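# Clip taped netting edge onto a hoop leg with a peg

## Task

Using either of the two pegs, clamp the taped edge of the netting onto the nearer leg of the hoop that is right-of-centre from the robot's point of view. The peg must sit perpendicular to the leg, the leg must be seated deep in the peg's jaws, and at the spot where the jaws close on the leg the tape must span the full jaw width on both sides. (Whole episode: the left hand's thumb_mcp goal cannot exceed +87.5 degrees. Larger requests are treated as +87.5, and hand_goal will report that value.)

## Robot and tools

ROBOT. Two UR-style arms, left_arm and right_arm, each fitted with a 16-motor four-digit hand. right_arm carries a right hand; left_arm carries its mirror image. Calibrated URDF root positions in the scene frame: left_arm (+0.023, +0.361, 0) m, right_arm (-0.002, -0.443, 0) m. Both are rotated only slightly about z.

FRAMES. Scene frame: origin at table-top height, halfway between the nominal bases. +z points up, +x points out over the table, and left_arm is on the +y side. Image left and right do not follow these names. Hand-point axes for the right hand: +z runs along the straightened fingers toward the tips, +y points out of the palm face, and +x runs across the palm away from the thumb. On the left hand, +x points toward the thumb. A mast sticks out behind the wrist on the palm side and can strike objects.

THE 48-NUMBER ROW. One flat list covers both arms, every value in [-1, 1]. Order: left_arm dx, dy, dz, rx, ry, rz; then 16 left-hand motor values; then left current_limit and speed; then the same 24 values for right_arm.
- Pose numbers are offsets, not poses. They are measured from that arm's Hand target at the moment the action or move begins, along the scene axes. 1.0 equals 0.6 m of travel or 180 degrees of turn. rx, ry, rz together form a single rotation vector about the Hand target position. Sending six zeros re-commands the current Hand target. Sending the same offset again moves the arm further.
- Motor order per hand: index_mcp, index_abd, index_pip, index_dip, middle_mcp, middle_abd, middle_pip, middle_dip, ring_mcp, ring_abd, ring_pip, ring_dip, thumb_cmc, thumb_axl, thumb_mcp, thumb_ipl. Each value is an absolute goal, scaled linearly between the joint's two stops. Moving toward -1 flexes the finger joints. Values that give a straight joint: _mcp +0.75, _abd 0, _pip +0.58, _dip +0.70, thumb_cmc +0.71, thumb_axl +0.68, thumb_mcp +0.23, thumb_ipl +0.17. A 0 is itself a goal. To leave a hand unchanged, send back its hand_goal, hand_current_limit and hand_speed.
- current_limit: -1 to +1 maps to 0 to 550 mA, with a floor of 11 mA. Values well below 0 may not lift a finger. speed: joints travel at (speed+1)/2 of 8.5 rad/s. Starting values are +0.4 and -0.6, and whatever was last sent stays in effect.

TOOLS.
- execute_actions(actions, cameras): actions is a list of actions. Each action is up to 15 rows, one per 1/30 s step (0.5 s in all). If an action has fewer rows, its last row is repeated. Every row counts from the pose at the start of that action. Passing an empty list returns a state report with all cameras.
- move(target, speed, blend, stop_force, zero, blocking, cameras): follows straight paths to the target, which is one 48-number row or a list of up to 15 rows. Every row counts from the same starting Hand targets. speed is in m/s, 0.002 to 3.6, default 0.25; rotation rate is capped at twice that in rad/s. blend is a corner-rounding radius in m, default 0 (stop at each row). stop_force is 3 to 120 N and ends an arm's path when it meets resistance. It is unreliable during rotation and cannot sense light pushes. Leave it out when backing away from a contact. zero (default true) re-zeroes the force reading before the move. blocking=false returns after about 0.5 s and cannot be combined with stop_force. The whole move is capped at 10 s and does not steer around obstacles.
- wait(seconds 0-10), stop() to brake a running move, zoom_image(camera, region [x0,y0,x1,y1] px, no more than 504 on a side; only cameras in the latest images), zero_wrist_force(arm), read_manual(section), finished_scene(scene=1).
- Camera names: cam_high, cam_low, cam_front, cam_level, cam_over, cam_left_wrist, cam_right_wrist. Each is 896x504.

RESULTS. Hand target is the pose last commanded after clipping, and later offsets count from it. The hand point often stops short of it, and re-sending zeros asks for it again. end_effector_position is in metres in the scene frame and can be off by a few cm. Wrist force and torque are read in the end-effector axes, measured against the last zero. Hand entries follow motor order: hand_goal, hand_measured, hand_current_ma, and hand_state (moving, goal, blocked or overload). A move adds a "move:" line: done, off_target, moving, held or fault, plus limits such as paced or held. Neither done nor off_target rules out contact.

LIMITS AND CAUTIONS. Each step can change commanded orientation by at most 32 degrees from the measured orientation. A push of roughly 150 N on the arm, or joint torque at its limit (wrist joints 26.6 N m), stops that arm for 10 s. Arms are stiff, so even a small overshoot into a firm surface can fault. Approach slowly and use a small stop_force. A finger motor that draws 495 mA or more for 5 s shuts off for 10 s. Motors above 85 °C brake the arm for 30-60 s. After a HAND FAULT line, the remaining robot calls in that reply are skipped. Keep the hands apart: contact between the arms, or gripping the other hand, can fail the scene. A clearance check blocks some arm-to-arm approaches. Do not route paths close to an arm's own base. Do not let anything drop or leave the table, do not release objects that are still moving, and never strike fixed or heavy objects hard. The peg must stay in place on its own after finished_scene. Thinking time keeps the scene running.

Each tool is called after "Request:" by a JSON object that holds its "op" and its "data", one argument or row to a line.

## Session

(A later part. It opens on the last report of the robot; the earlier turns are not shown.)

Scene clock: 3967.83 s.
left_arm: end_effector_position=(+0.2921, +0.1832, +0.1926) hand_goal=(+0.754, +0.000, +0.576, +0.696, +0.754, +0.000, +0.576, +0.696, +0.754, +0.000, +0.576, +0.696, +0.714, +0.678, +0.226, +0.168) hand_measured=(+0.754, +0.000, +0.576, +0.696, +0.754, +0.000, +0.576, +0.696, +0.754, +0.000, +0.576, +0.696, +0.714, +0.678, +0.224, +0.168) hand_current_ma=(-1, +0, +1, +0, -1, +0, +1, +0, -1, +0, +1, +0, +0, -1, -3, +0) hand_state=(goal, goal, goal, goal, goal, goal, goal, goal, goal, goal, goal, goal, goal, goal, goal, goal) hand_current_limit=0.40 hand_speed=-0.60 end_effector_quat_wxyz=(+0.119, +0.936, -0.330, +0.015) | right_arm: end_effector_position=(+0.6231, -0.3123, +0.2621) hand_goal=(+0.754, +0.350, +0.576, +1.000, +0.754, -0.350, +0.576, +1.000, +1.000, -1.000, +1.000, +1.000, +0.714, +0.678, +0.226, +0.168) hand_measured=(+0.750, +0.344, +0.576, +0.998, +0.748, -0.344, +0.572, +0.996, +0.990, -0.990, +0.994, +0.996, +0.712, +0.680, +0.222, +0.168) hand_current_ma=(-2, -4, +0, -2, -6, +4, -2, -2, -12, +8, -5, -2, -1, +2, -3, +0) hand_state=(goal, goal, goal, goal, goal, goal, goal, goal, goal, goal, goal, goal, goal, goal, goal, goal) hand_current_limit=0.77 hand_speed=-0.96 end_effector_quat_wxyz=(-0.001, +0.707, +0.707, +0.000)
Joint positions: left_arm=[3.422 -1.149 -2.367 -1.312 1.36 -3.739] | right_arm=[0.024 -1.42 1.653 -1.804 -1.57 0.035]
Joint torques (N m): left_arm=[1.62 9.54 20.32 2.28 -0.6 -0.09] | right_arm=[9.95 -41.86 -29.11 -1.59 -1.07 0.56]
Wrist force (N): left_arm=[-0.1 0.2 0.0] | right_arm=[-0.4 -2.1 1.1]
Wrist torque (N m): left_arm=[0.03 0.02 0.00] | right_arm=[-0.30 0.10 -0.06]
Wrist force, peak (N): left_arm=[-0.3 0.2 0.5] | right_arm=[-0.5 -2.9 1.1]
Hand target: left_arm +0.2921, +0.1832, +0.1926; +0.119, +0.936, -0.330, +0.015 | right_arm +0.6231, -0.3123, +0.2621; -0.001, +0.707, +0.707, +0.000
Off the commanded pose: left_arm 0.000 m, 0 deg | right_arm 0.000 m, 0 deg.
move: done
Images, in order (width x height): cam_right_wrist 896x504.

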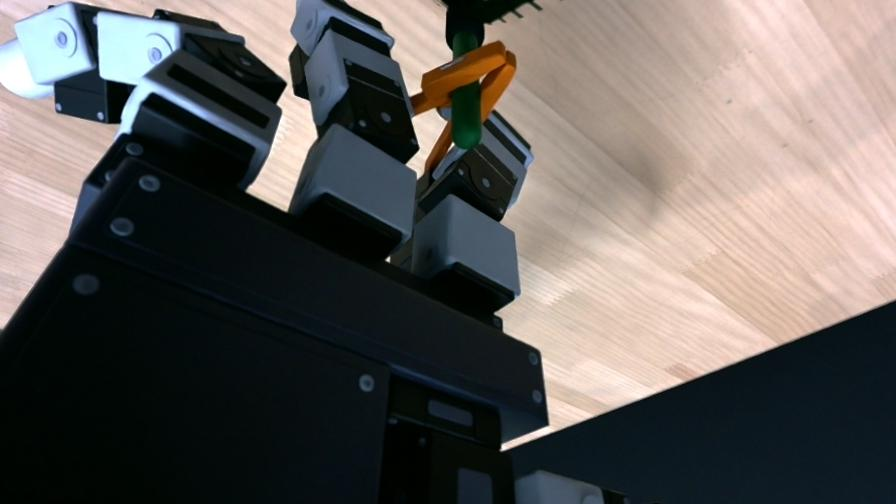

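Request:
{"op": "execute_actions", "data": {
  "actions": [],
  "cameras": ["cam_right_wrist", "cam_high", "cam_level"]
}}

Scene clock: 4013.53 s.
left_arm: end_effector_position=(+0.2921, +0.1832, +0.1926) hand_goal=(+0.754, +0.000, +0.576, +0.696, +0.754, +0.000, +0.576, +0.696, +0.754, +0.000, +0.576, +0.696, +0.714, +0.678, +0.226, +0.168) hand_measured=(+0.754, +0.000, +0.576, +0.696, +0.754, +0.000, +0.576, +0.696, +0.754, +0.000, +0.576, +0.696, +0.714, +0.678, +0.224, +0.168) hand_current_ma=(-1, +0, +1, +0, -1, +0, +1, +0, -1, +0, +1, +0, +0, -1, -3, +0) hand_state=(goal, goal, goal, goal, goal, goal, goal, goal, goal, goal, goal, goal, goal, goal, goal, goal) hand_current_limit=0.40 hand_speed=-0.60 end_effector_quat_wxyz=(+0.119, +0.936, -0.330, +0.015) | right_arm: end_effector_position=(+0.6231, -0.3123, +0.2621) hand_goal=(+0.754, +0.350, +0.576, +1.000, +0.754, -0.350, +0.576, +1.000, +1.000, -1.000, +1.000, +1.000, +0.714, +0.678, +0.226, +0.168) hand_measured=(+0.750, +0.344, +0.576, +0.998, +0.748, -0.344, +0.572, +0.996, +0.990, -0.990, +0.994, +0.996, +0.712, +0.680, +0.222, +0.168) hand_current_ma=(-2, -4, +0, -2, -6, +4, -2, -2, -12, +8, -5, -2, -1, +2, -3, +0) hand_state=(goal, goal, goal, goal, goal, goal, goal, goal, goal, goal, goal, goal, goal, goal, goal, goal) hand_current_limit=0.77 hand_speed=-0.96 end_effector_quat_wxyz=(-0.001, +0.707, +0.707, +0.000)
Joint positions: left_arm=[3.422 -1.149 -2.367 -1.312 1.36 -3.739] | right_arm=[0.024 -1.42 1.653 -1.804 -1.57 0.035]
Joint velocities: within noise
Joint torques (N m): left_arm=[1.78 9.32 19.68 2.3 -0.57 -0.11] | right_arm=[9.01 -39.14 -21.94 -1.96 -1.21 0.01]
Motor temperatures (°C): left_arm=[25 26 32 35 37 36] | right_arm=[29 32 28 36 37 30]
Wrist force (N): left_arm=[0.0 0.2 0.2] | right_arm=[-0.3 -1.7 0.9]
Wrist torque (N m): left_arm=[0.01 0.01 0.00] | right_arm=[-0.23 0.09 -0.05]
Wrist force, peak (N): left_arm=[-0.2 0.0 0.5] | right_arm=[-0.2 -2.2 0.8]
Hand target: left_arm +0.2921, +0.1832, +0.1926; +0.119, +0.936, -0.330, +0.015 | right_arm +0.6231, -0.3123, +0.2621; -0.001, +0.707, +0.707, +0.000
Off the commanded pose: left_arm 0.000 m, 0 deg | right_arm 0.000 m, 0 deg.
Images, in order (width x height): cam_high 896x504, cam_level 896x504, cam_right_wrist 896x504.

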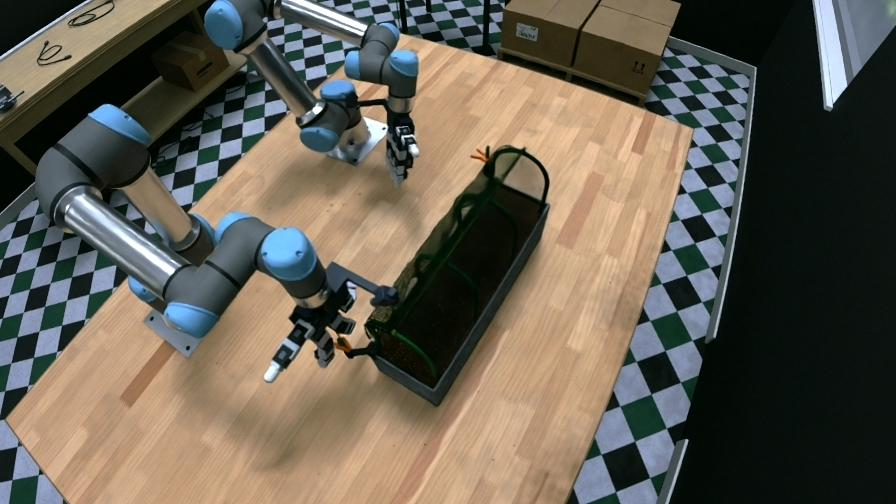

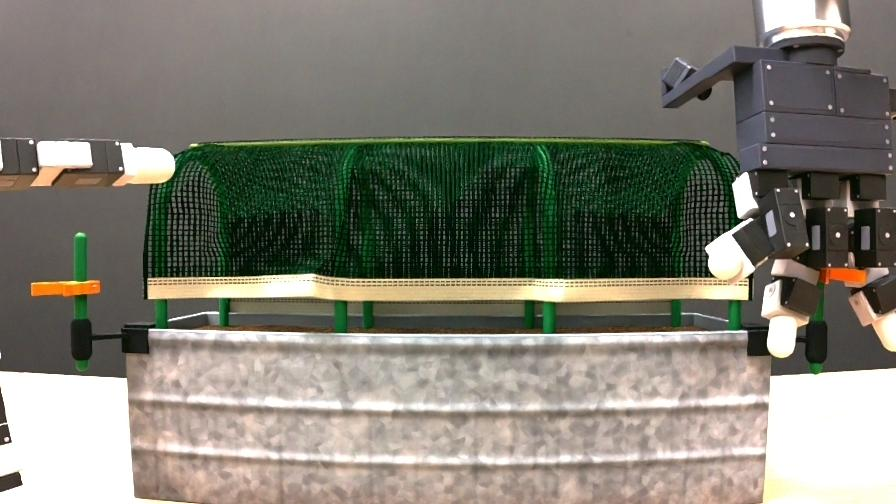

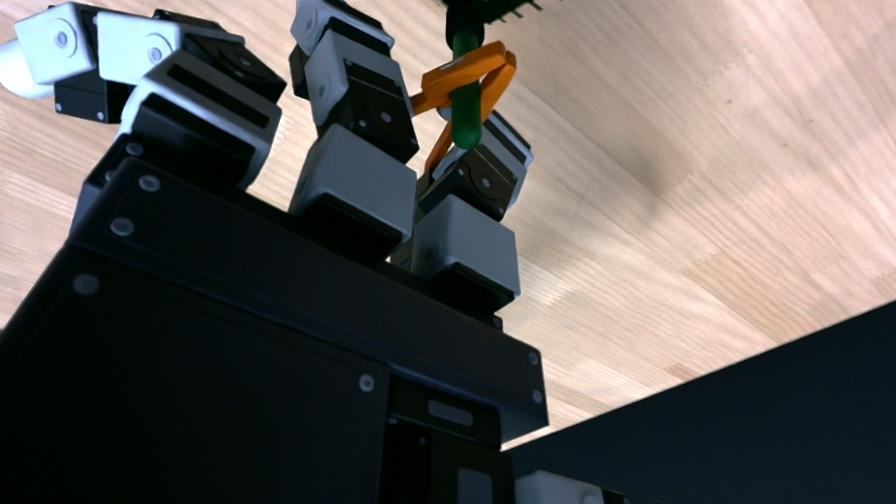

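Request:
{"op": "zoom_image", "data": {
  "camera": "cam_right_wrist",
  "region": [380, 10, 560, 190]
}}

Request:
{"op": "zoom_image", "data": {
  "camera": "cam_level",
  "region": [700, 200, 896, 380]
}}

Request:
{"op": "zoom_image", "data": {
  "camera": "cam_level",
  "region": [480, 220, 620, 350]
}}

Scaled by 2.800.

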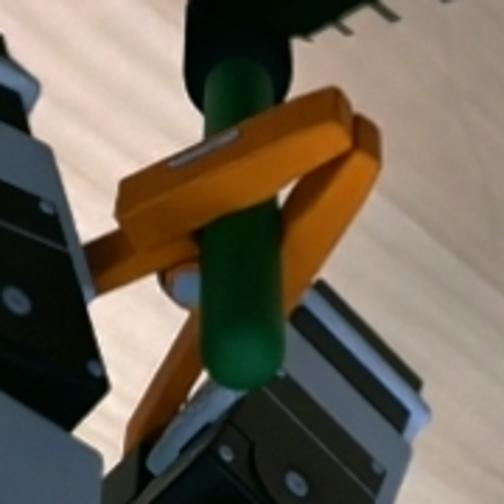

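Scaled by 2.571.

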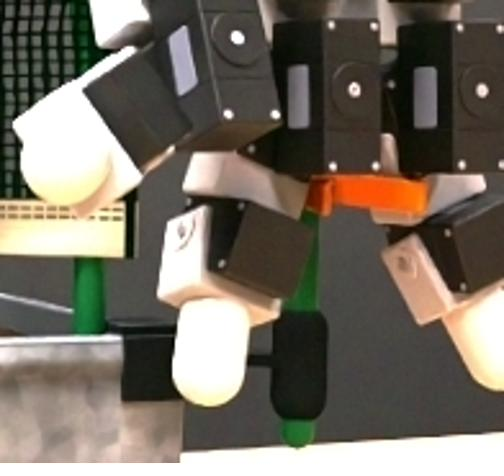

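Scaled by 3.600.

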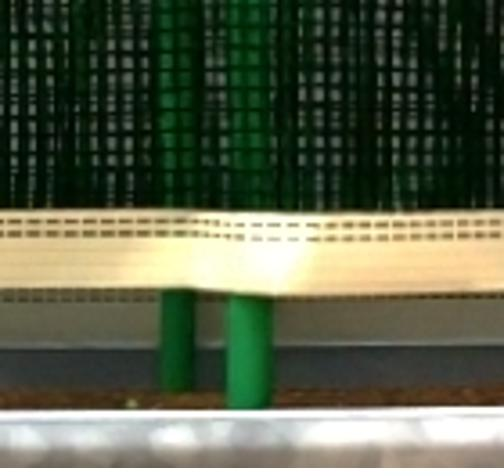

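Request:
{"op": "move", "data": {
  "target": [
    [0,0,0,0,0,0,0.754,0,0.576,0.696,0.754,0,0.576,0.696,0.754,0,0.576,0.696,0.714,0.678,0.226,0.168,0.4,-0.6,0,0,0,0,0,0,0.754,0.65,0.576,1,0.754,-0.65,0.576,1,1,-1,1,1,0.714,0.678,0.226,0.168,0.77,-0.95],
    [0,0,0,0,0,0,0.754,0,0.576,0.696,0.754,0,0.576,0.696,0.754,0,0.576,0.696,0.714,0.678,0.226,0.168,0.4,-0.6,-0.11,0,0.01,0,0,0,0.754,0.65,0.576,1,0.754,-0.65,0.576,1,1,-1,1,1,0.714,0.678,0.226,0.168,0.77,-0.95]
  ],
  "speed": [0.05, 0.05],
  "cameras": ["cam_right_wrist", "cam_level", "cam_over"]
}}

Scene clock: 4116.37 s.
left_arm: end_effector_position=(+0.2921, +0.1832, +0.1926) hand_goal=(+0.754, +0.000, +0.576, +0.696, +0.754, +0.000, +0.576, +0.696, +0.754, +0.000, +0.576, +0.696, +0.714, +0.678, +0.226, +0.168) hand_measured=(+0.754, +0.000, +0.576, +0.696, +0.754, +0.000, +0.576, +0.696, +0.754, +0.000, +0.576, +0.696, +0.714, +0.678, +0.224, +0.168) hand_current_ma=(-1, +0, +1, +0, -1, +0, +1, +0, -1, +0, +1, +0, +0, -1, -3, +0) hand_state=(goal, goal, goal, goal, goal, goal, goal, goal, goal, goal, goal, goal, goal, goal, goal, goal) hand_current_limit=0.40 hand_speed=-0.60 end_effector_quat_wxyz=(+0.119, +0.936, -0.330, +0.015) | right_arm: end_effector_position=(+0.5569, -0.3123, +0.2680) hand_goal=(+0.754, +0.650, +0.576, +1.000, +0.754, -0.650, +0.576, +1.000, +1.000, -1.000, +1.000, +1.000, +0.714, +0.678, +0.226, +0.168) hand_measured=(+0.750, +0.642, +0.576, +0.998, +0.748, -0.642, +0.574, +0.996, +0.990, -0.990, +0.994, +0.996, +0.712, +0.680, +0.222, +0.168) hand_current_ma=(-2, -6, +0, -2, -4, +6, -2, -2, -12, +8, -5, -2, -1, +2, -3, +0) hand_state=(goal, goal, goal, goal, goal, goal, goal, goal, goal, goal, goal, goal, goal, goal, goal, goal) hand_current_limit=0.77 hand_speed=-0.95 end_effector_quat_wxyz=(-0.001, +0.707, +0.707, +0.000)
Joint positions: left_arm=[3.422 -1.149 -2.367 -1.312 1.36 -3.739] | right_arm=[0.029 -1.575 1.805 -1.801 -1.57 0.04]
Joint torques (N m): left_arm=[0.66 9.27 19.55 2.42 -0.48 -0.12] | right_arm=[4.86 -14.14 -36.99 -2.78 -0.85 0.91]
Wrist force (N): left_arm=[-0.1 0.3 0.2] | right_arm=[-0.3 -1.7 1.1]
Wrist torque (N m): left_arm=[0.02 0.01 -0.01] | right_arm=[-0.25 0.09 -0.24]
Wrist force, peak (N): left_arm=[-0.3 0.2 0.4] | right_arm=[0.1 -2.4 1.0]
Hand target: left_arm +0.2921, +0.1832, +0.1926; +0.119, +0.936, -0.330, +0.015 | right_arm +0.5571, -0.3123, +0.2681; -0.001, +0.707, +0.707, +0.000
Off the commanded pose: left_arm 0.000 m, 0 deg | right_arm 0.000 m, 0 deg.
move: done
Images, in order (width x height): cam_level 896x504, cam_over 896x504, cam_right_wrist 896x504.

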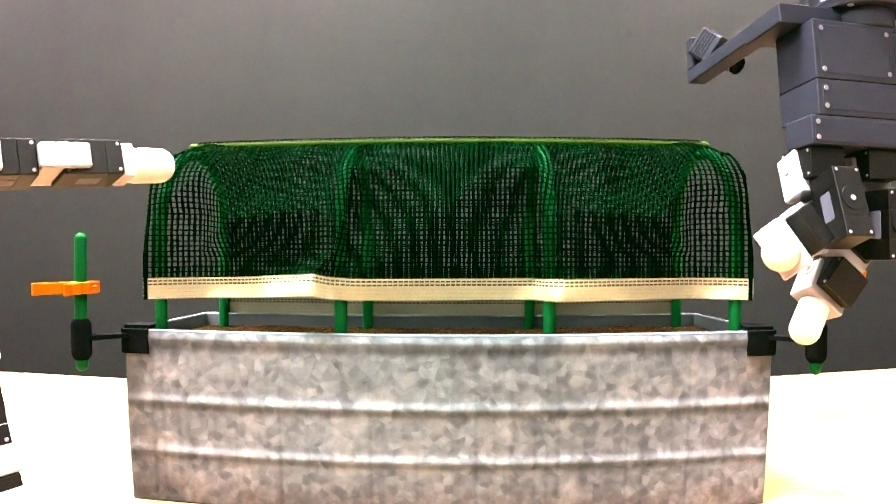

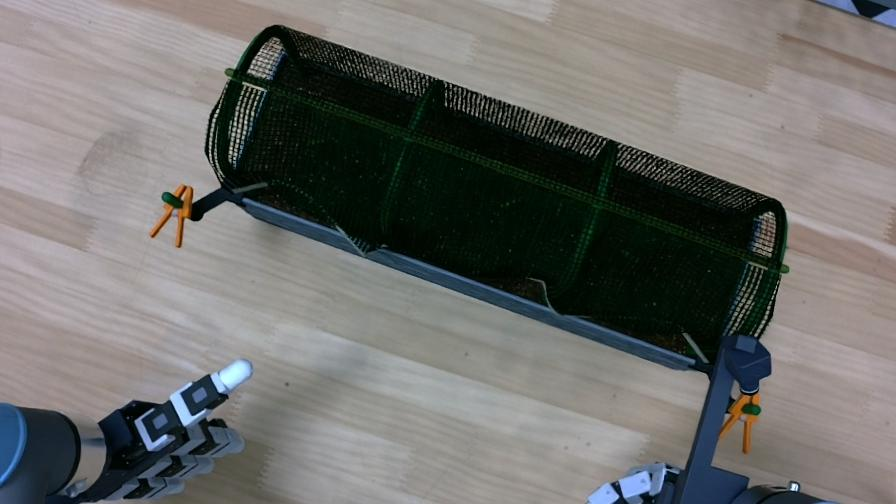

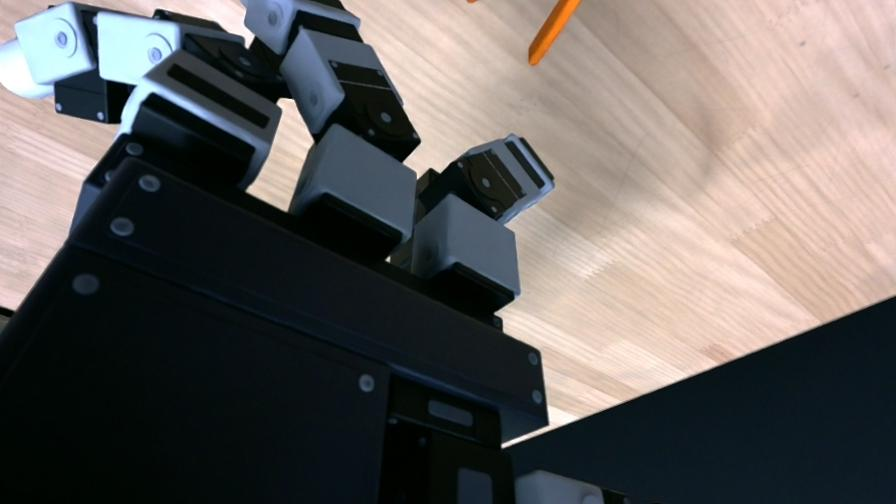

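Request:
{"op": "zoom_image", "data": {
  "camera": "cam_over",
  "region": [690, 370, 810, 470]
}}

Request:
{"op": "zoom_image", "data": {
  "camera": "cam_over",
  "region": [490, 250, 620, 350]
}}

Request:
{"op": "execute_actions", "data": {
  "actions": [],
  "cameras": ["cam_low", "cam_front", "cam_high"]
}}

Scaled by 4.200.

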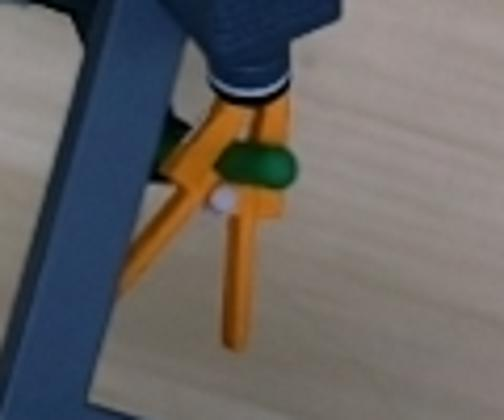

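Scaled by 3.877.

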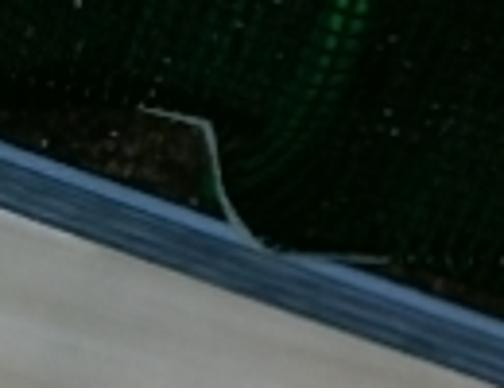

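Scene clock: 4125.00 s.
left_arm: end_effector_position=(+0.2921, +0.1832, +0.1926) hand_goal=(+0.754, +0.000, +0.576, +0.696, +0.754, +0.000, +0.576, +0.696, +0.754, +0.000, +0.576, +0.696, +0.714, +0.678, +0.226, +0.168) hand_measured=(+0.754, +0.000, +0.576, +0.696, +0.754, +0.000, +0.576, +0.696, +0.754, +0.000, +0.576, +0.696, +0.714, +0.678, +0.224, +0.168) hand_current_ma=(-1, +0, +1, +0, -1, +0, +1, +0, -1, +0, +1, +0, +0, -1, -3, +0) hand_state=(goal, goal, goal, goal, goal, goal, goal, goal, goal, goal, goal, goal, goal, goal, goal, goal) hand_current_limit=0.40 hand_speed=-0.60 end_effector_quat_wxyz=(+0.119, +0.936, -0.330, +0.015) | right_arm: end_effector_position=(+0.5570, -0.3123, +0.2681) hand_goal=(+0.754, +0.650, +0.576, +1.000, +0.754, -0.650, +0.576, +1.000, +1.000, -1.000, +1.000, +1.000, +0.714, +0.678, +0.226, +0.168) hand_measured=(+0.750, +0.642, +0.576, +0.998, +0.748, -0.642, +0.574, +0.996, +0.990, -0.990, +0.994, +0.996, +0.712, +0.680, +0.222, +0.168) hand_current_ma=(-2, -6, +0, -2, -4, +6, -2, -2, -12, +8, -5, -2, -1, +2, -3, +0) hand_state=(goal, goal, goal, goal, goal, goal, goal, goal, goal, goal, goal, goal, goal, goal, goal, goal) hand_current_limit=0.77 hand_speed=-0.95 end_effector_quat_wxyz=(-0.001, +0.707, +0.707, +0.000)
Joint positions: left_arm=[3.422 -1.149 -2.367 -1.312 1.36 -3.739] | right_arm=[0.029 -1.574 1.805 -1.801 -1.57 0.04]
Joint velocities: within noise
Joint torques (N m): left_arm=[1.38 9.76 20.18 2.32 -0.54 -0.19] | right_arm=[-10.93 -13.75 -33.99 -4.47 1.48 -1.3]
Motor temperatures (°C): left_arm=[25 26 32 35 37 36] | right_arm=[29 32 28 36 37 30]
Wrist force (N): left_arm=[-0.2 0.5 0.3] | right_arm=[0.0 -1.8 0.8]
Wrist torque (N m): left_arm=[0.04 0.02 -0.02] | right_arm=[-0.23 0.06 -0.20]
Wrist force, peak (N): left_arm=[-0.2 0.4 0.3] | right_arm=[0.2 -2.1 0.9]
Hand target: left_arm +0.2921, +0.1832, +0.1926; +0.119, +0.936, -0.330, +0.015 | right_arm +0.5571, -0.3123, +0.2681; -0.001, +0.707, +0.707, +0.000
Off the commanded pose: left_arm 0.000 m, 0 deg | right_arm 0.000 m, 0 deg.
Images, in order (width x height): cam_high 896x504, cam_low 896x504, cam_front 896x504.

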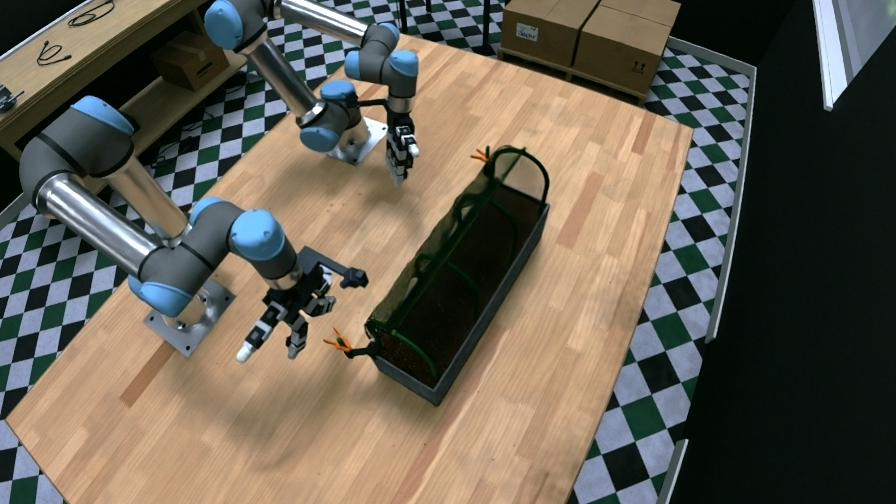

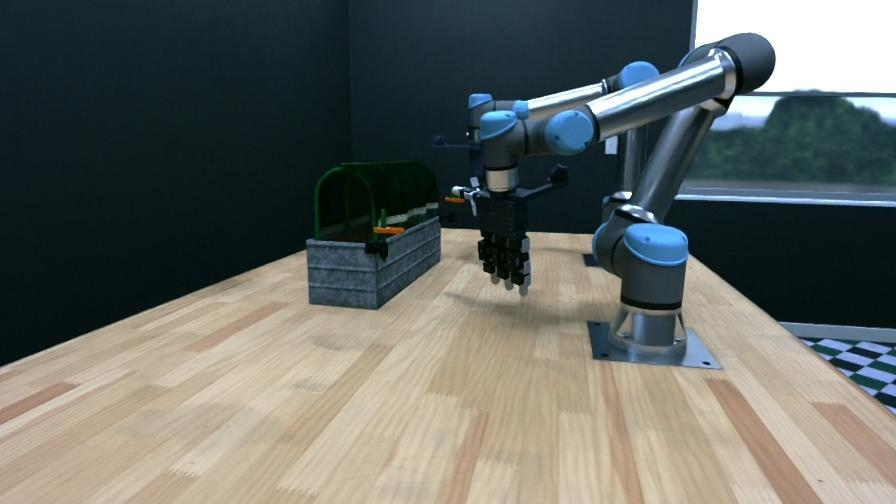

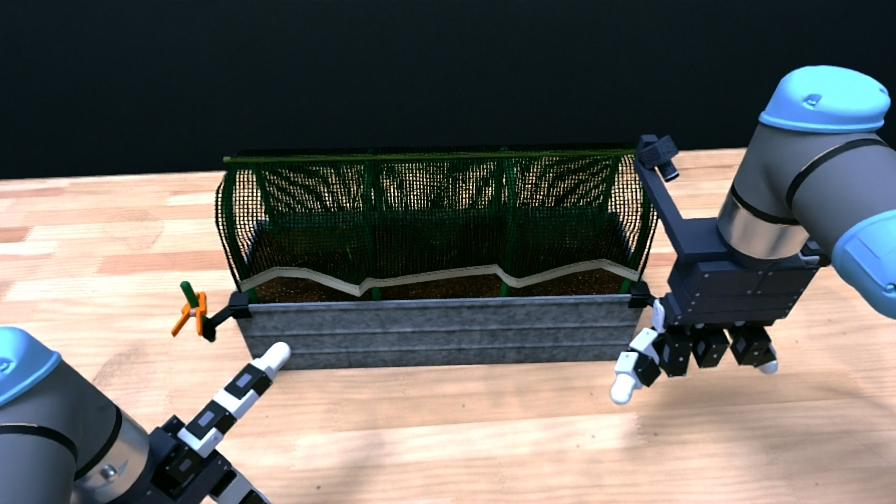

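Request:
{"op": "zoom_image", "data": {
  "camera": "cam_low",
  "region": [340, 190, 450, 270]
}}

Request:
{"op": "zoom_image", "data": {
  "camera": "cam_front",
  "region": [440, 240, 660, 350]
}}

Scaled by 4.582.

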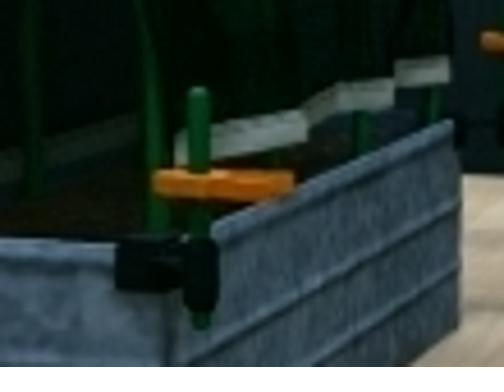

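Scaled by 2.291.

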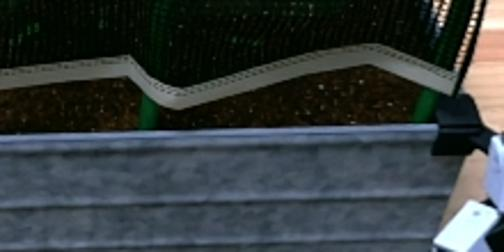

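Request:
{"op": "zoom_image", "data": {
  "camera": "cam_low",
  "region": [366, 214, 412, 246]
}}

Request:
{"op": "zoom_image", "data": {
  "camera": "cam_low",
  "region": [300, 220, 400, 320]
}}

Scaled by 10.957.

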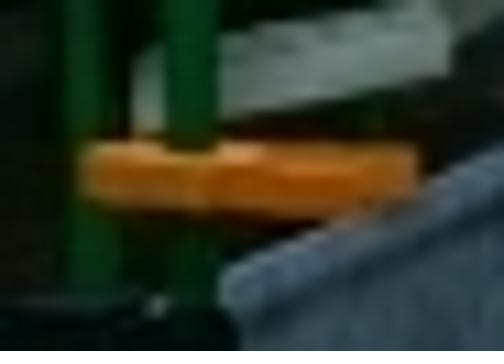

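Scaled by 5.040.

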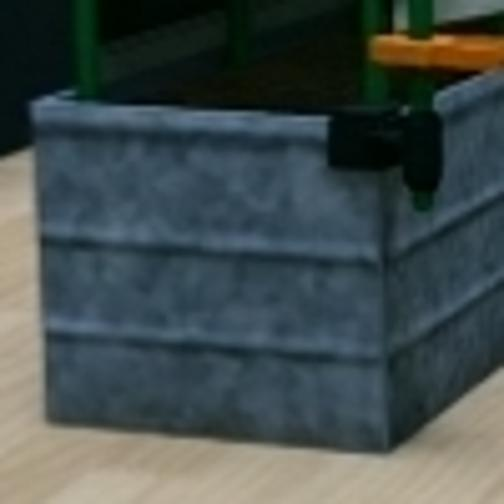

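Request:
{"op": "move", "data": {
  "target": [
    [0,0,0,0,0,0,0.754,0,0.576,0.696,0.754,0,0.576,0.696,0.754,0,0.576,0.696,0.714,0.678,0.226,0.168,0.4,-0.6,0,0,0,0,0,0,0.754,0.65,0.722,1,0.754,-0.65,0.722,1,1,-1,1,1,0.714,0.678,0.226,0.168,0.77,-0.95],
    [0,0,0,0,0,0,0.754,0,0.576,0.696,0.754,0,0.576,0.696,0.754,0,0.576,0.696,0.714,0.678,0.226,0.168,0.4,-0.6,0,0,0.0035,0,-0.0333,0,0.754,0.65,0.722,1,0.754,-0.65,0.722,1,1,-1,1,1,0.714,0.678,0.226,0.168,0.77,-0.95],
    [0,0,0,0,0,0,0.754,0,0.576,0.696,0.754,0,0.576,0.696,0.754,0,0.576,0.696,0.714,0.678,0.226,0.168,0.4,-0.6,0.0808,0,0.0035,0,-0.0333,0,0.754,0.65,0.722,1,0.754,-0.65,0.722,1,1,-1,1,1,0.714,0.678,0.226,0.168,0.77,-0.95]
  ],
  "speed": [0.06, 0.06, 0.04],
  "cameras": ["cam_right_wrist", "cam_level", "cam_low"]
}}

Request:
{"op": "zoom_image", "data": {
  "camera": "cam_right_wrist",
  "region": [380, 10, 580, 190]
}}

Scene clock: 4213.57 s.
left_arm: end_effector_position=(+0.2921, +0.1832, +0.1926) hand_goal=(+0.754, +0.000, +0.576, +0.696, +0.754, +0.000, +0.576, +0.696, +0.754, +0.000, +0.576, +0.696, +0.714, +0.678, +0.226, +0.168) hand_measured=(+0.754, +0.000, +0.576, +0.696, +0.754, +0.000, +0.576, +0.696, +0.754, +0.000, +0.576, +0.696, +0.714, +0.678, +0.224, +0.168) hand_current_ma=(-1, +0, +1, +0, -1, +0, +1, +0, -1, +0, +1, +0, +0, -1, -3, +0) hand_state=(goal, goal, goal, goal, goal, goal, goal, goal, goal, goal, goal, goal, goal, goal, goal, goal) hand_current_limit=0.40 hand_speed=-0.60 end_effector_quat_wxyz=(+0.119, +0.936, -0.330, +0.015) | right_arm: end_effector_position=(+0.6056, -0.3124, +0.2702) hand_goal=(+0.754, +0.650, +0.722, +1.000, +0.754, -0.650, +0.722, +1.000, +1.000, -1.000, +1.000, +1.000, +0.714, +0.678, +0.226, +0.168) hand_measured=(+0.752, +0.642, +0.718, +0.998, +0.750, -0.642, +0.718, +0.996, +0.990, -0.990, +0.994, +0.996, +0.712, +0.680, +0.222, +0.168) hand_current_ma=(-2, -6, -3, -2, -3, +6, -2, -2, -11, +8, -4, -2, +0, +2, -3, +0) hand_state=(goal, goal, goal, goal, goal, goal, goal, goal, goal, goal, goal, goal, goal, goal, goal, goal) hand_current_limit=0.77 hand_speed=-0.95 end_effector_quat_wxyz=(+0.036, +0.706, +0.706, +0.037)
Joint positions: left_arm=[3.422 -1.149 -2.367 -1.312 1.36 -3.739] | right_arm=[0.027 -1.504 1.781 -1.952 -1.574 0.038]
Joint torques (N m): left_arm=[1.15 9.8 19.48 2.3 -0.54 -0.12] | right_arm=[-4.87 -36.98 -15.2 -1.34 1.37 -0.82]
Wrist force (N): left_arm=[-0.1 0.3 0.1] | right_arm=[-0.4 -1.9 1.0]
Wrist torque (N m): left_arm=[0.02 0.02 -0.01] | right_arm=[-0.26 0.12 -0.05]
Wrist force, peak (N): left_arm=[0.0 0.2 0.6] | right_arm=[-0.2 -2.1 1.2]
Hand target: left_arm +0.2921, +0.1832, +0.1926; +0.119, +0.936, -0.330, +0.015 | right_arm +0.6055, -0.3123, +0.2702; +0.036, +0.706, +0.706, +0.037
Off the commanded pose: left_arm 0.000 m, 0 deg | right_arm 0.000 m, 0 deg.
move: done
Images, in order (width x height): cam_low 896x504, cam_level 896x504, cam_right_wrist 896x504.

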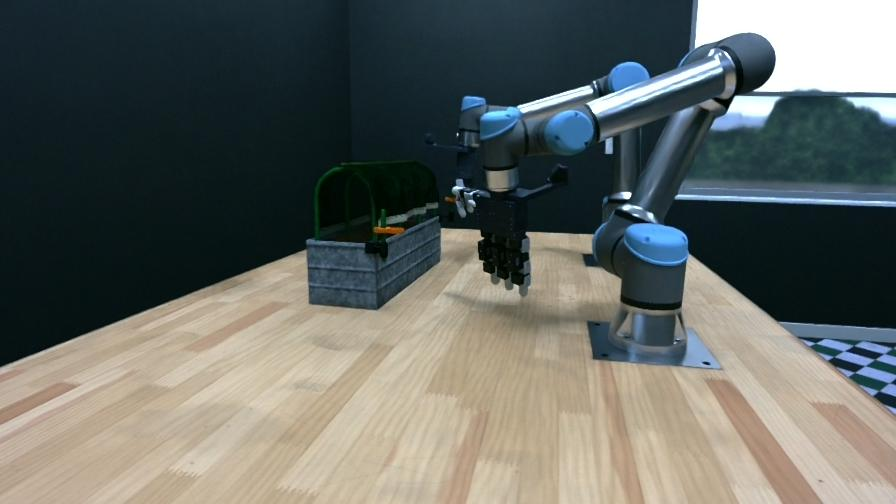

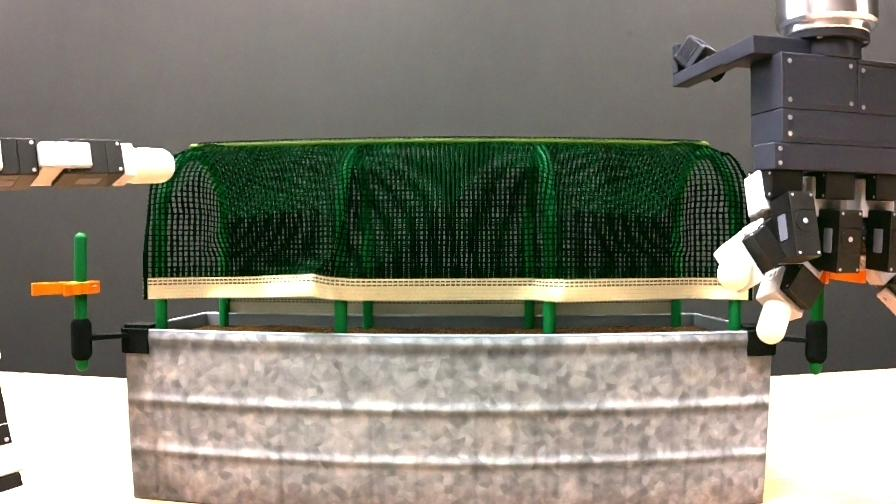

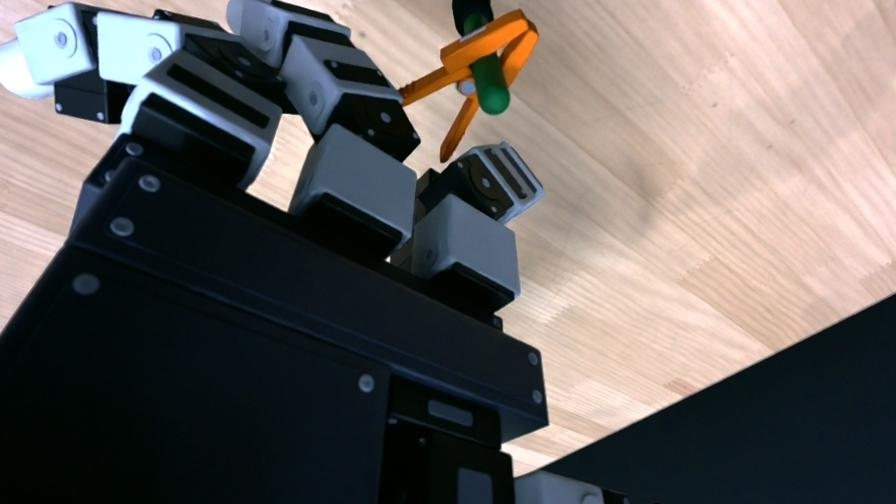

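Scaled by 2.520.

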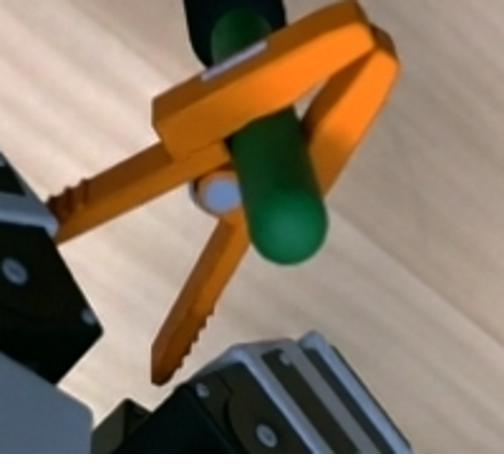

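Request:
{"op": "move", "data": {
  "target": [0,0,0,0,0,0,0.754,0,0.576,0.696,0.754,0,0.576,0.696,0.754,0,0.576,0.696,0.714,0.678,0.226,0.168,0.4,-0.6,0.0026,0,-0.0231,0,0,0,0.754,0.65,0.722,1,0.754,-0.65,0.722,1,1,-1,1,1,0.714,0.678,0.226,0.168,0.77,-0.95],
  "speed": 0.02,
  "stop_force": 3,
  "cameras": ["cam_right_wrist", "cam_level"]
}}

Request:
{"op": "zoom_image", "data": {
  "camera": "cam_right_wrist",
  "region": [380, 10, 580, 190]
}}

Request:
{"op": "zoom_image", "data": {
  "camera": "cam_level",
  "region": [716, 180, 896, 380]
}}

Scene clock: 4243.33 s.
left_arm: end_effector_position=(+0.2921, +0.1832, +0.1926) hand_goal=(+0.754, +0.000, +0.576, +0.696, +0.754, +0.000, +0.576, +0.696, +0.754, +0.000, +0.576, +0.696, +0.714, +0.678, +0.226, +0.168) hand_measured=(+0.754, +0.000, +0.576, +0.696, +0.754, +0.000, +0.576, +0.696, +0.754, +0.000, +0.576, +0.696, +0.714, +0.678, +0.224, +0.168) hand_current_ma=(-1, +0, +1, +0, -1, +0, +1, +0, -1, +0, +1, +0, +0, -1, -3, +0) hand_state=(goal, goal, goal, goal, goal, goal, goal, goal, goal, goal, goal, goal, goal, goal, goal, goal) hand_current_limit=0.40 hand_speed=-0.60 end_effector_quat_wxyz=(+0.119, +0.936, -0.330, +0.015) | right_arm: end_effector_position=(+0.6071, -0.3123, +0.2563) hand_goal=(+0.754, +0.650, +0.722, +1.000, +0.754, -0.650, +0.722, +1.000, +1.000, -1.000, +1.000, +1.000, +0.714, +0.678, +0.226, +0.168) hand_measured=(+0.752, +0.646, +0.718, +0.998, +0.754, -0.646, +0.720, +0.996, +0.990, -0.990, +0.994, +0.996, +0.712, +0.680, +0.222, +0.168) hand_current_ma=(+0, -2, -2, -2, +0, +2, -1, -2, -11, +8, -4, -2, +0, +2, -3, +0) hand_state=(goal, goal, goal, goal, goal, goal, goal, goal, goal, goal, goal, goal, goal, goal, goal, goal) hand_current_limit=0.77 hand_speed=-0.95 end_effector_quat_wxyz=(+0.036, +0.706, +0.706, +0.037)
Joint positions: left_arm=[3.422 -1.149 -2.367 -1.312 1.36 -3.739] | right_arm=[0.027 -1.491 1.804 -1.988 -1.574 0.038]
Joint torques (N m): left_arm=[1.27 9.72 19.55 2.22 -0.52 -0.3] | right_arm=[-10.13 -36.73 -35.27 -0.55 -0.79 -2.02]
Wrist force (N): left_arm=[-0.2 0.2 0.3] | right_arm=[0.1 -2.2 -1.6]
Wrist torque (N m): left_arm=[0.00 0.02 -0.01] | right_arm=[-0.06 0.09 -0.01]
Wrist force, peak (N): left_arm=[-0.4 0.3 0.2] | right_arm=[-0.2 -2.5 -1.9]
Hand target: left_arm +0.2921, +0.1832, +0.1926; +0.119, +0.936, -0.330, +0.015 | right_arm +0.6071, -0.3123, +0.2563; +0.036, +0.706, +0.706, +0.037
Off the commanded pose: left_arm 0.000 m, 0 deg | right_arm 0.000 m, 0 deg.
move: done
Images, in order (width x height): cam_level 896x504, cam_right_wrist 896x504.

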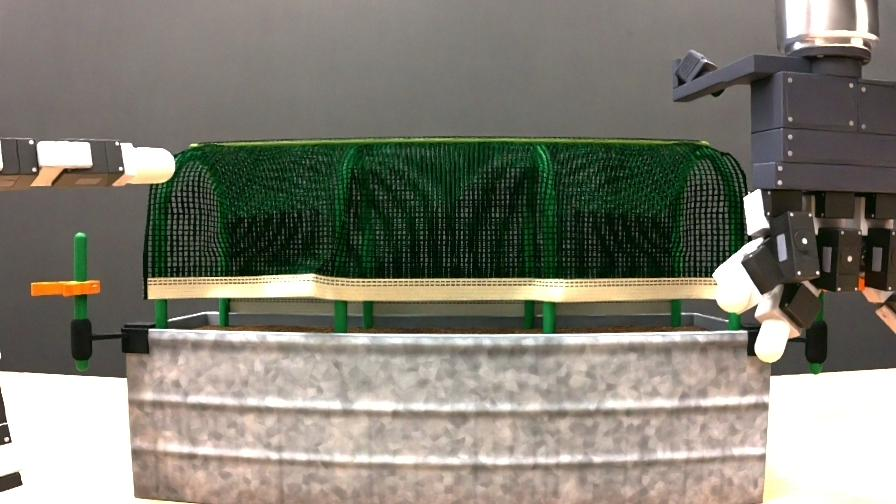

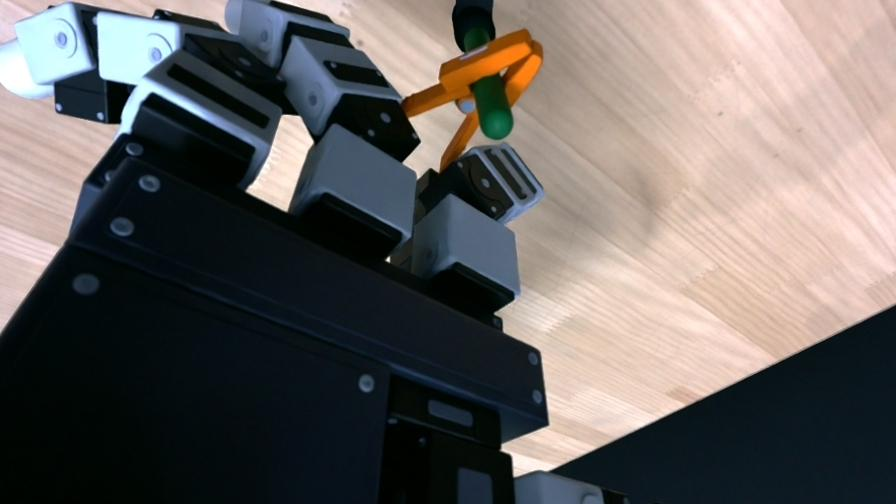

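Scaled by 2.520.

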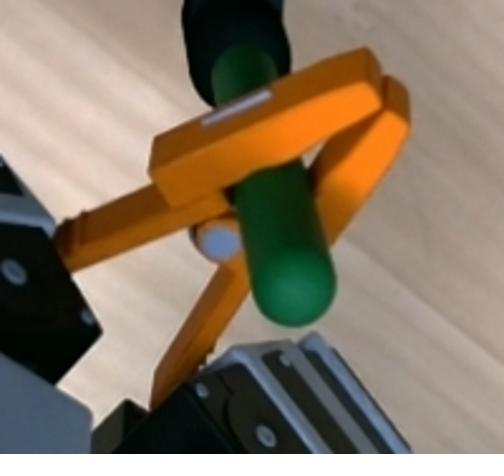

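Scaled by 2.520.

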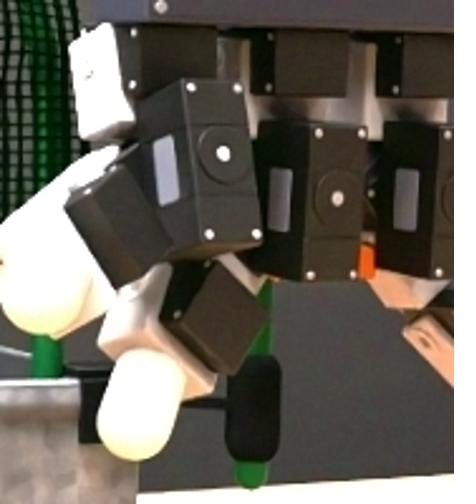

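Request:
{"op": "move", "data": {
  "target": [0,0,0,0,0,0,0.754,0,0.576,0.696,0.754,0,0.576,0.696,0.754,0,0.576,0.696,0.714,0.678,0.226,0.168,0.4,-0.6,0,0,0,0,0,0,0.754,-0.4,0.722,1,0.754,0.4,0.722,1,1,-1,1,1,0.714,0.678,0.226,0.168,0.77,-0.96],
  "speed": 0.02,
  "cameras": ["cam_right_wrist", "cam_level", "cam_over"]
}}

Request:
{"op": "zoom_image", "data": {
  "camera": "cam_right_wrist",
  "region": [380, 10, 580, 190]
}}

Request:
{"op": "zoom_image", "data": {
  "camera": "cam_level",
  "region": [716, 180, 896, 380]
}}

Scene clock: 4263.27 s.
left_arm: end_effector_position=(+0.2921, +0.1832, +0.1926) hand_goal=(+0.754, +0.000, +0.576, +0.696, +0.754, +0.000, +0.576, +0.696, +0.754, +0.000, +0.576, +0.696, +0.714, +0.678, +0.226, +0.168) hand_measured=(+0.754, +0.000, +0.576, +0.696, +0.754, +0.000, +0.576, +0.696, +0.754, +0.000, +0.576, +0.696, +0.714, +0.678, +0.224, +0.168) hand_current_ma=(-1, +0, +1, +0, -1, +0, +1, +0, -1, +0, +1, +0, +0, -1, -3, +0) hand_state=(goal, goal, goal, goal, goal, goal, goal, goal, goal, goal, goal, goal, goal, goal, goal, goal) hand_current_limit=0.40 hand_speed=-0.60 end_effector_quat_wxyz=(+0.119, +0.936, -0.330, +0.015) | right_arm: end_effector_position=(+0.6071, -0.3123, +0.2563) hand_goal=(+0.754, -0.400, +0.722, +1.000, +0.754, +0.400, +0.722, +1.000, +1.000, -1.000, +1.000, +1.000, +0.714, +0.678, +0.226, +0.168) hand_measured=(+0.764, +0.026, +0.722, +0.998, +0.788, -0.022, +0.722, +0.998, +0.990, -0.990, +0.994, +0.996, +0.712, +0.680, +0.222, +0.168) hand_current_ma=(+12, +487, +0, -2, +62, -486, +0, -2, -11, +8, -4, -2, +0, +2, -3, +0) hand_state=(goal, blocked, goal, goal, blocked, blocked, goal, goal, goal, goal, goal, goal, goal, goal, goal, goal) hand_current_limit=0.77 hand_speed=-0.96 end_effector_quat_wxyz=(+0.036, +0.706, +0.706, +0.037)
Joint positions: left_arm=[3.422 -1.149 -2.367 -1.312 1.36 -3.739] | right_arm=[0.027 -1.491 1.804 -1.988 -1.574 0.038]
Joint torques (N m): left_arm=[0.65 10.12 19.1 2.44 -0.54 -0.18] | right_arm=[-9.33 -35.51 -34.36 -2.97 1.88 -1.43]
Wrist force (N): left_arm=[-0.1 0.0 0.1] | right_arm=[-1.6 -6.6 2.0]
Wrist torque (N m): left_arm=[-0.01 0.02 -0.01] | right_arm=[-0.24 -0.02 -0.08]
Wrist force, peak (N): left_arm=[-0.4 0.4 0.3] | right_arm=[-2.0 -6.9 1.9]
Hand target: left_arm +0.2921, +0.1832, +0.1926; +0.119, +0.936, -0.330, +0.015 | right_arm +0.6071, -0.3123, +0.2563; +0.036, +0.706, +0.706, +0.037
Off the commanded pose: left_arm 0.000 m, 0 deg | right_arm 0.000 m, 0 deg.
move: done
Images, in order (width x height): cam_level 896x504, cam_over 896x504, cam_right_wrist 896x504.

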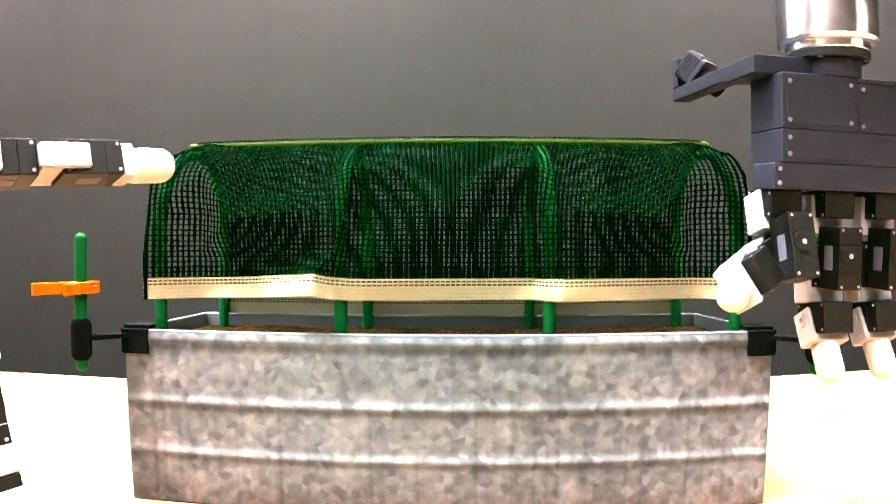

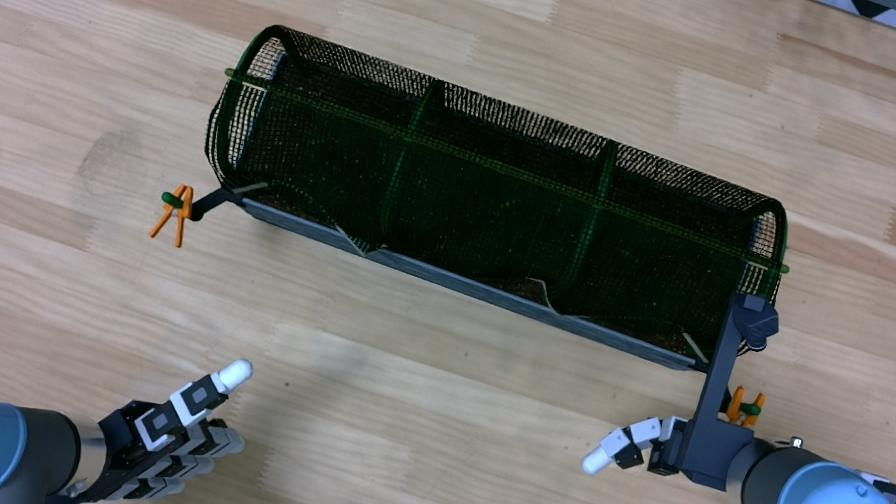

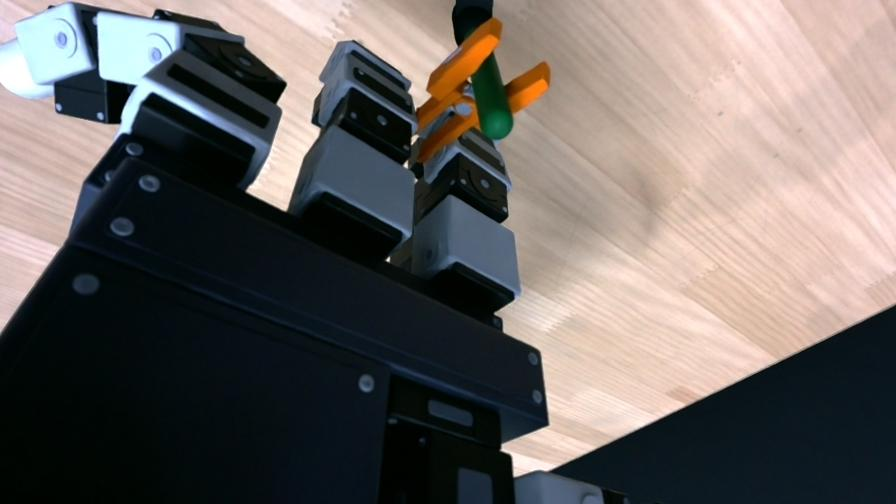

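Scaled by 2.520.

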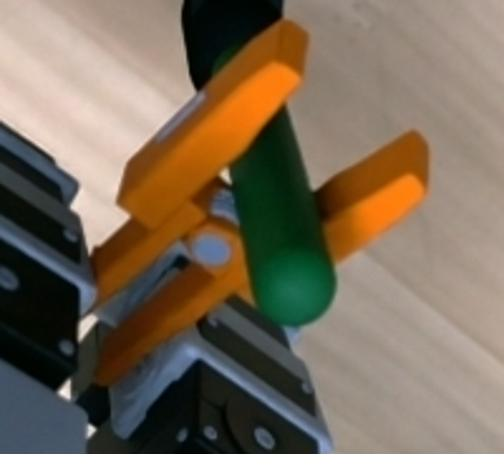

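Scaled by 2.520.

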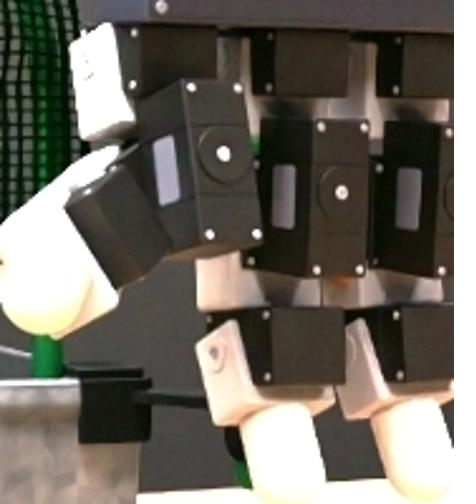

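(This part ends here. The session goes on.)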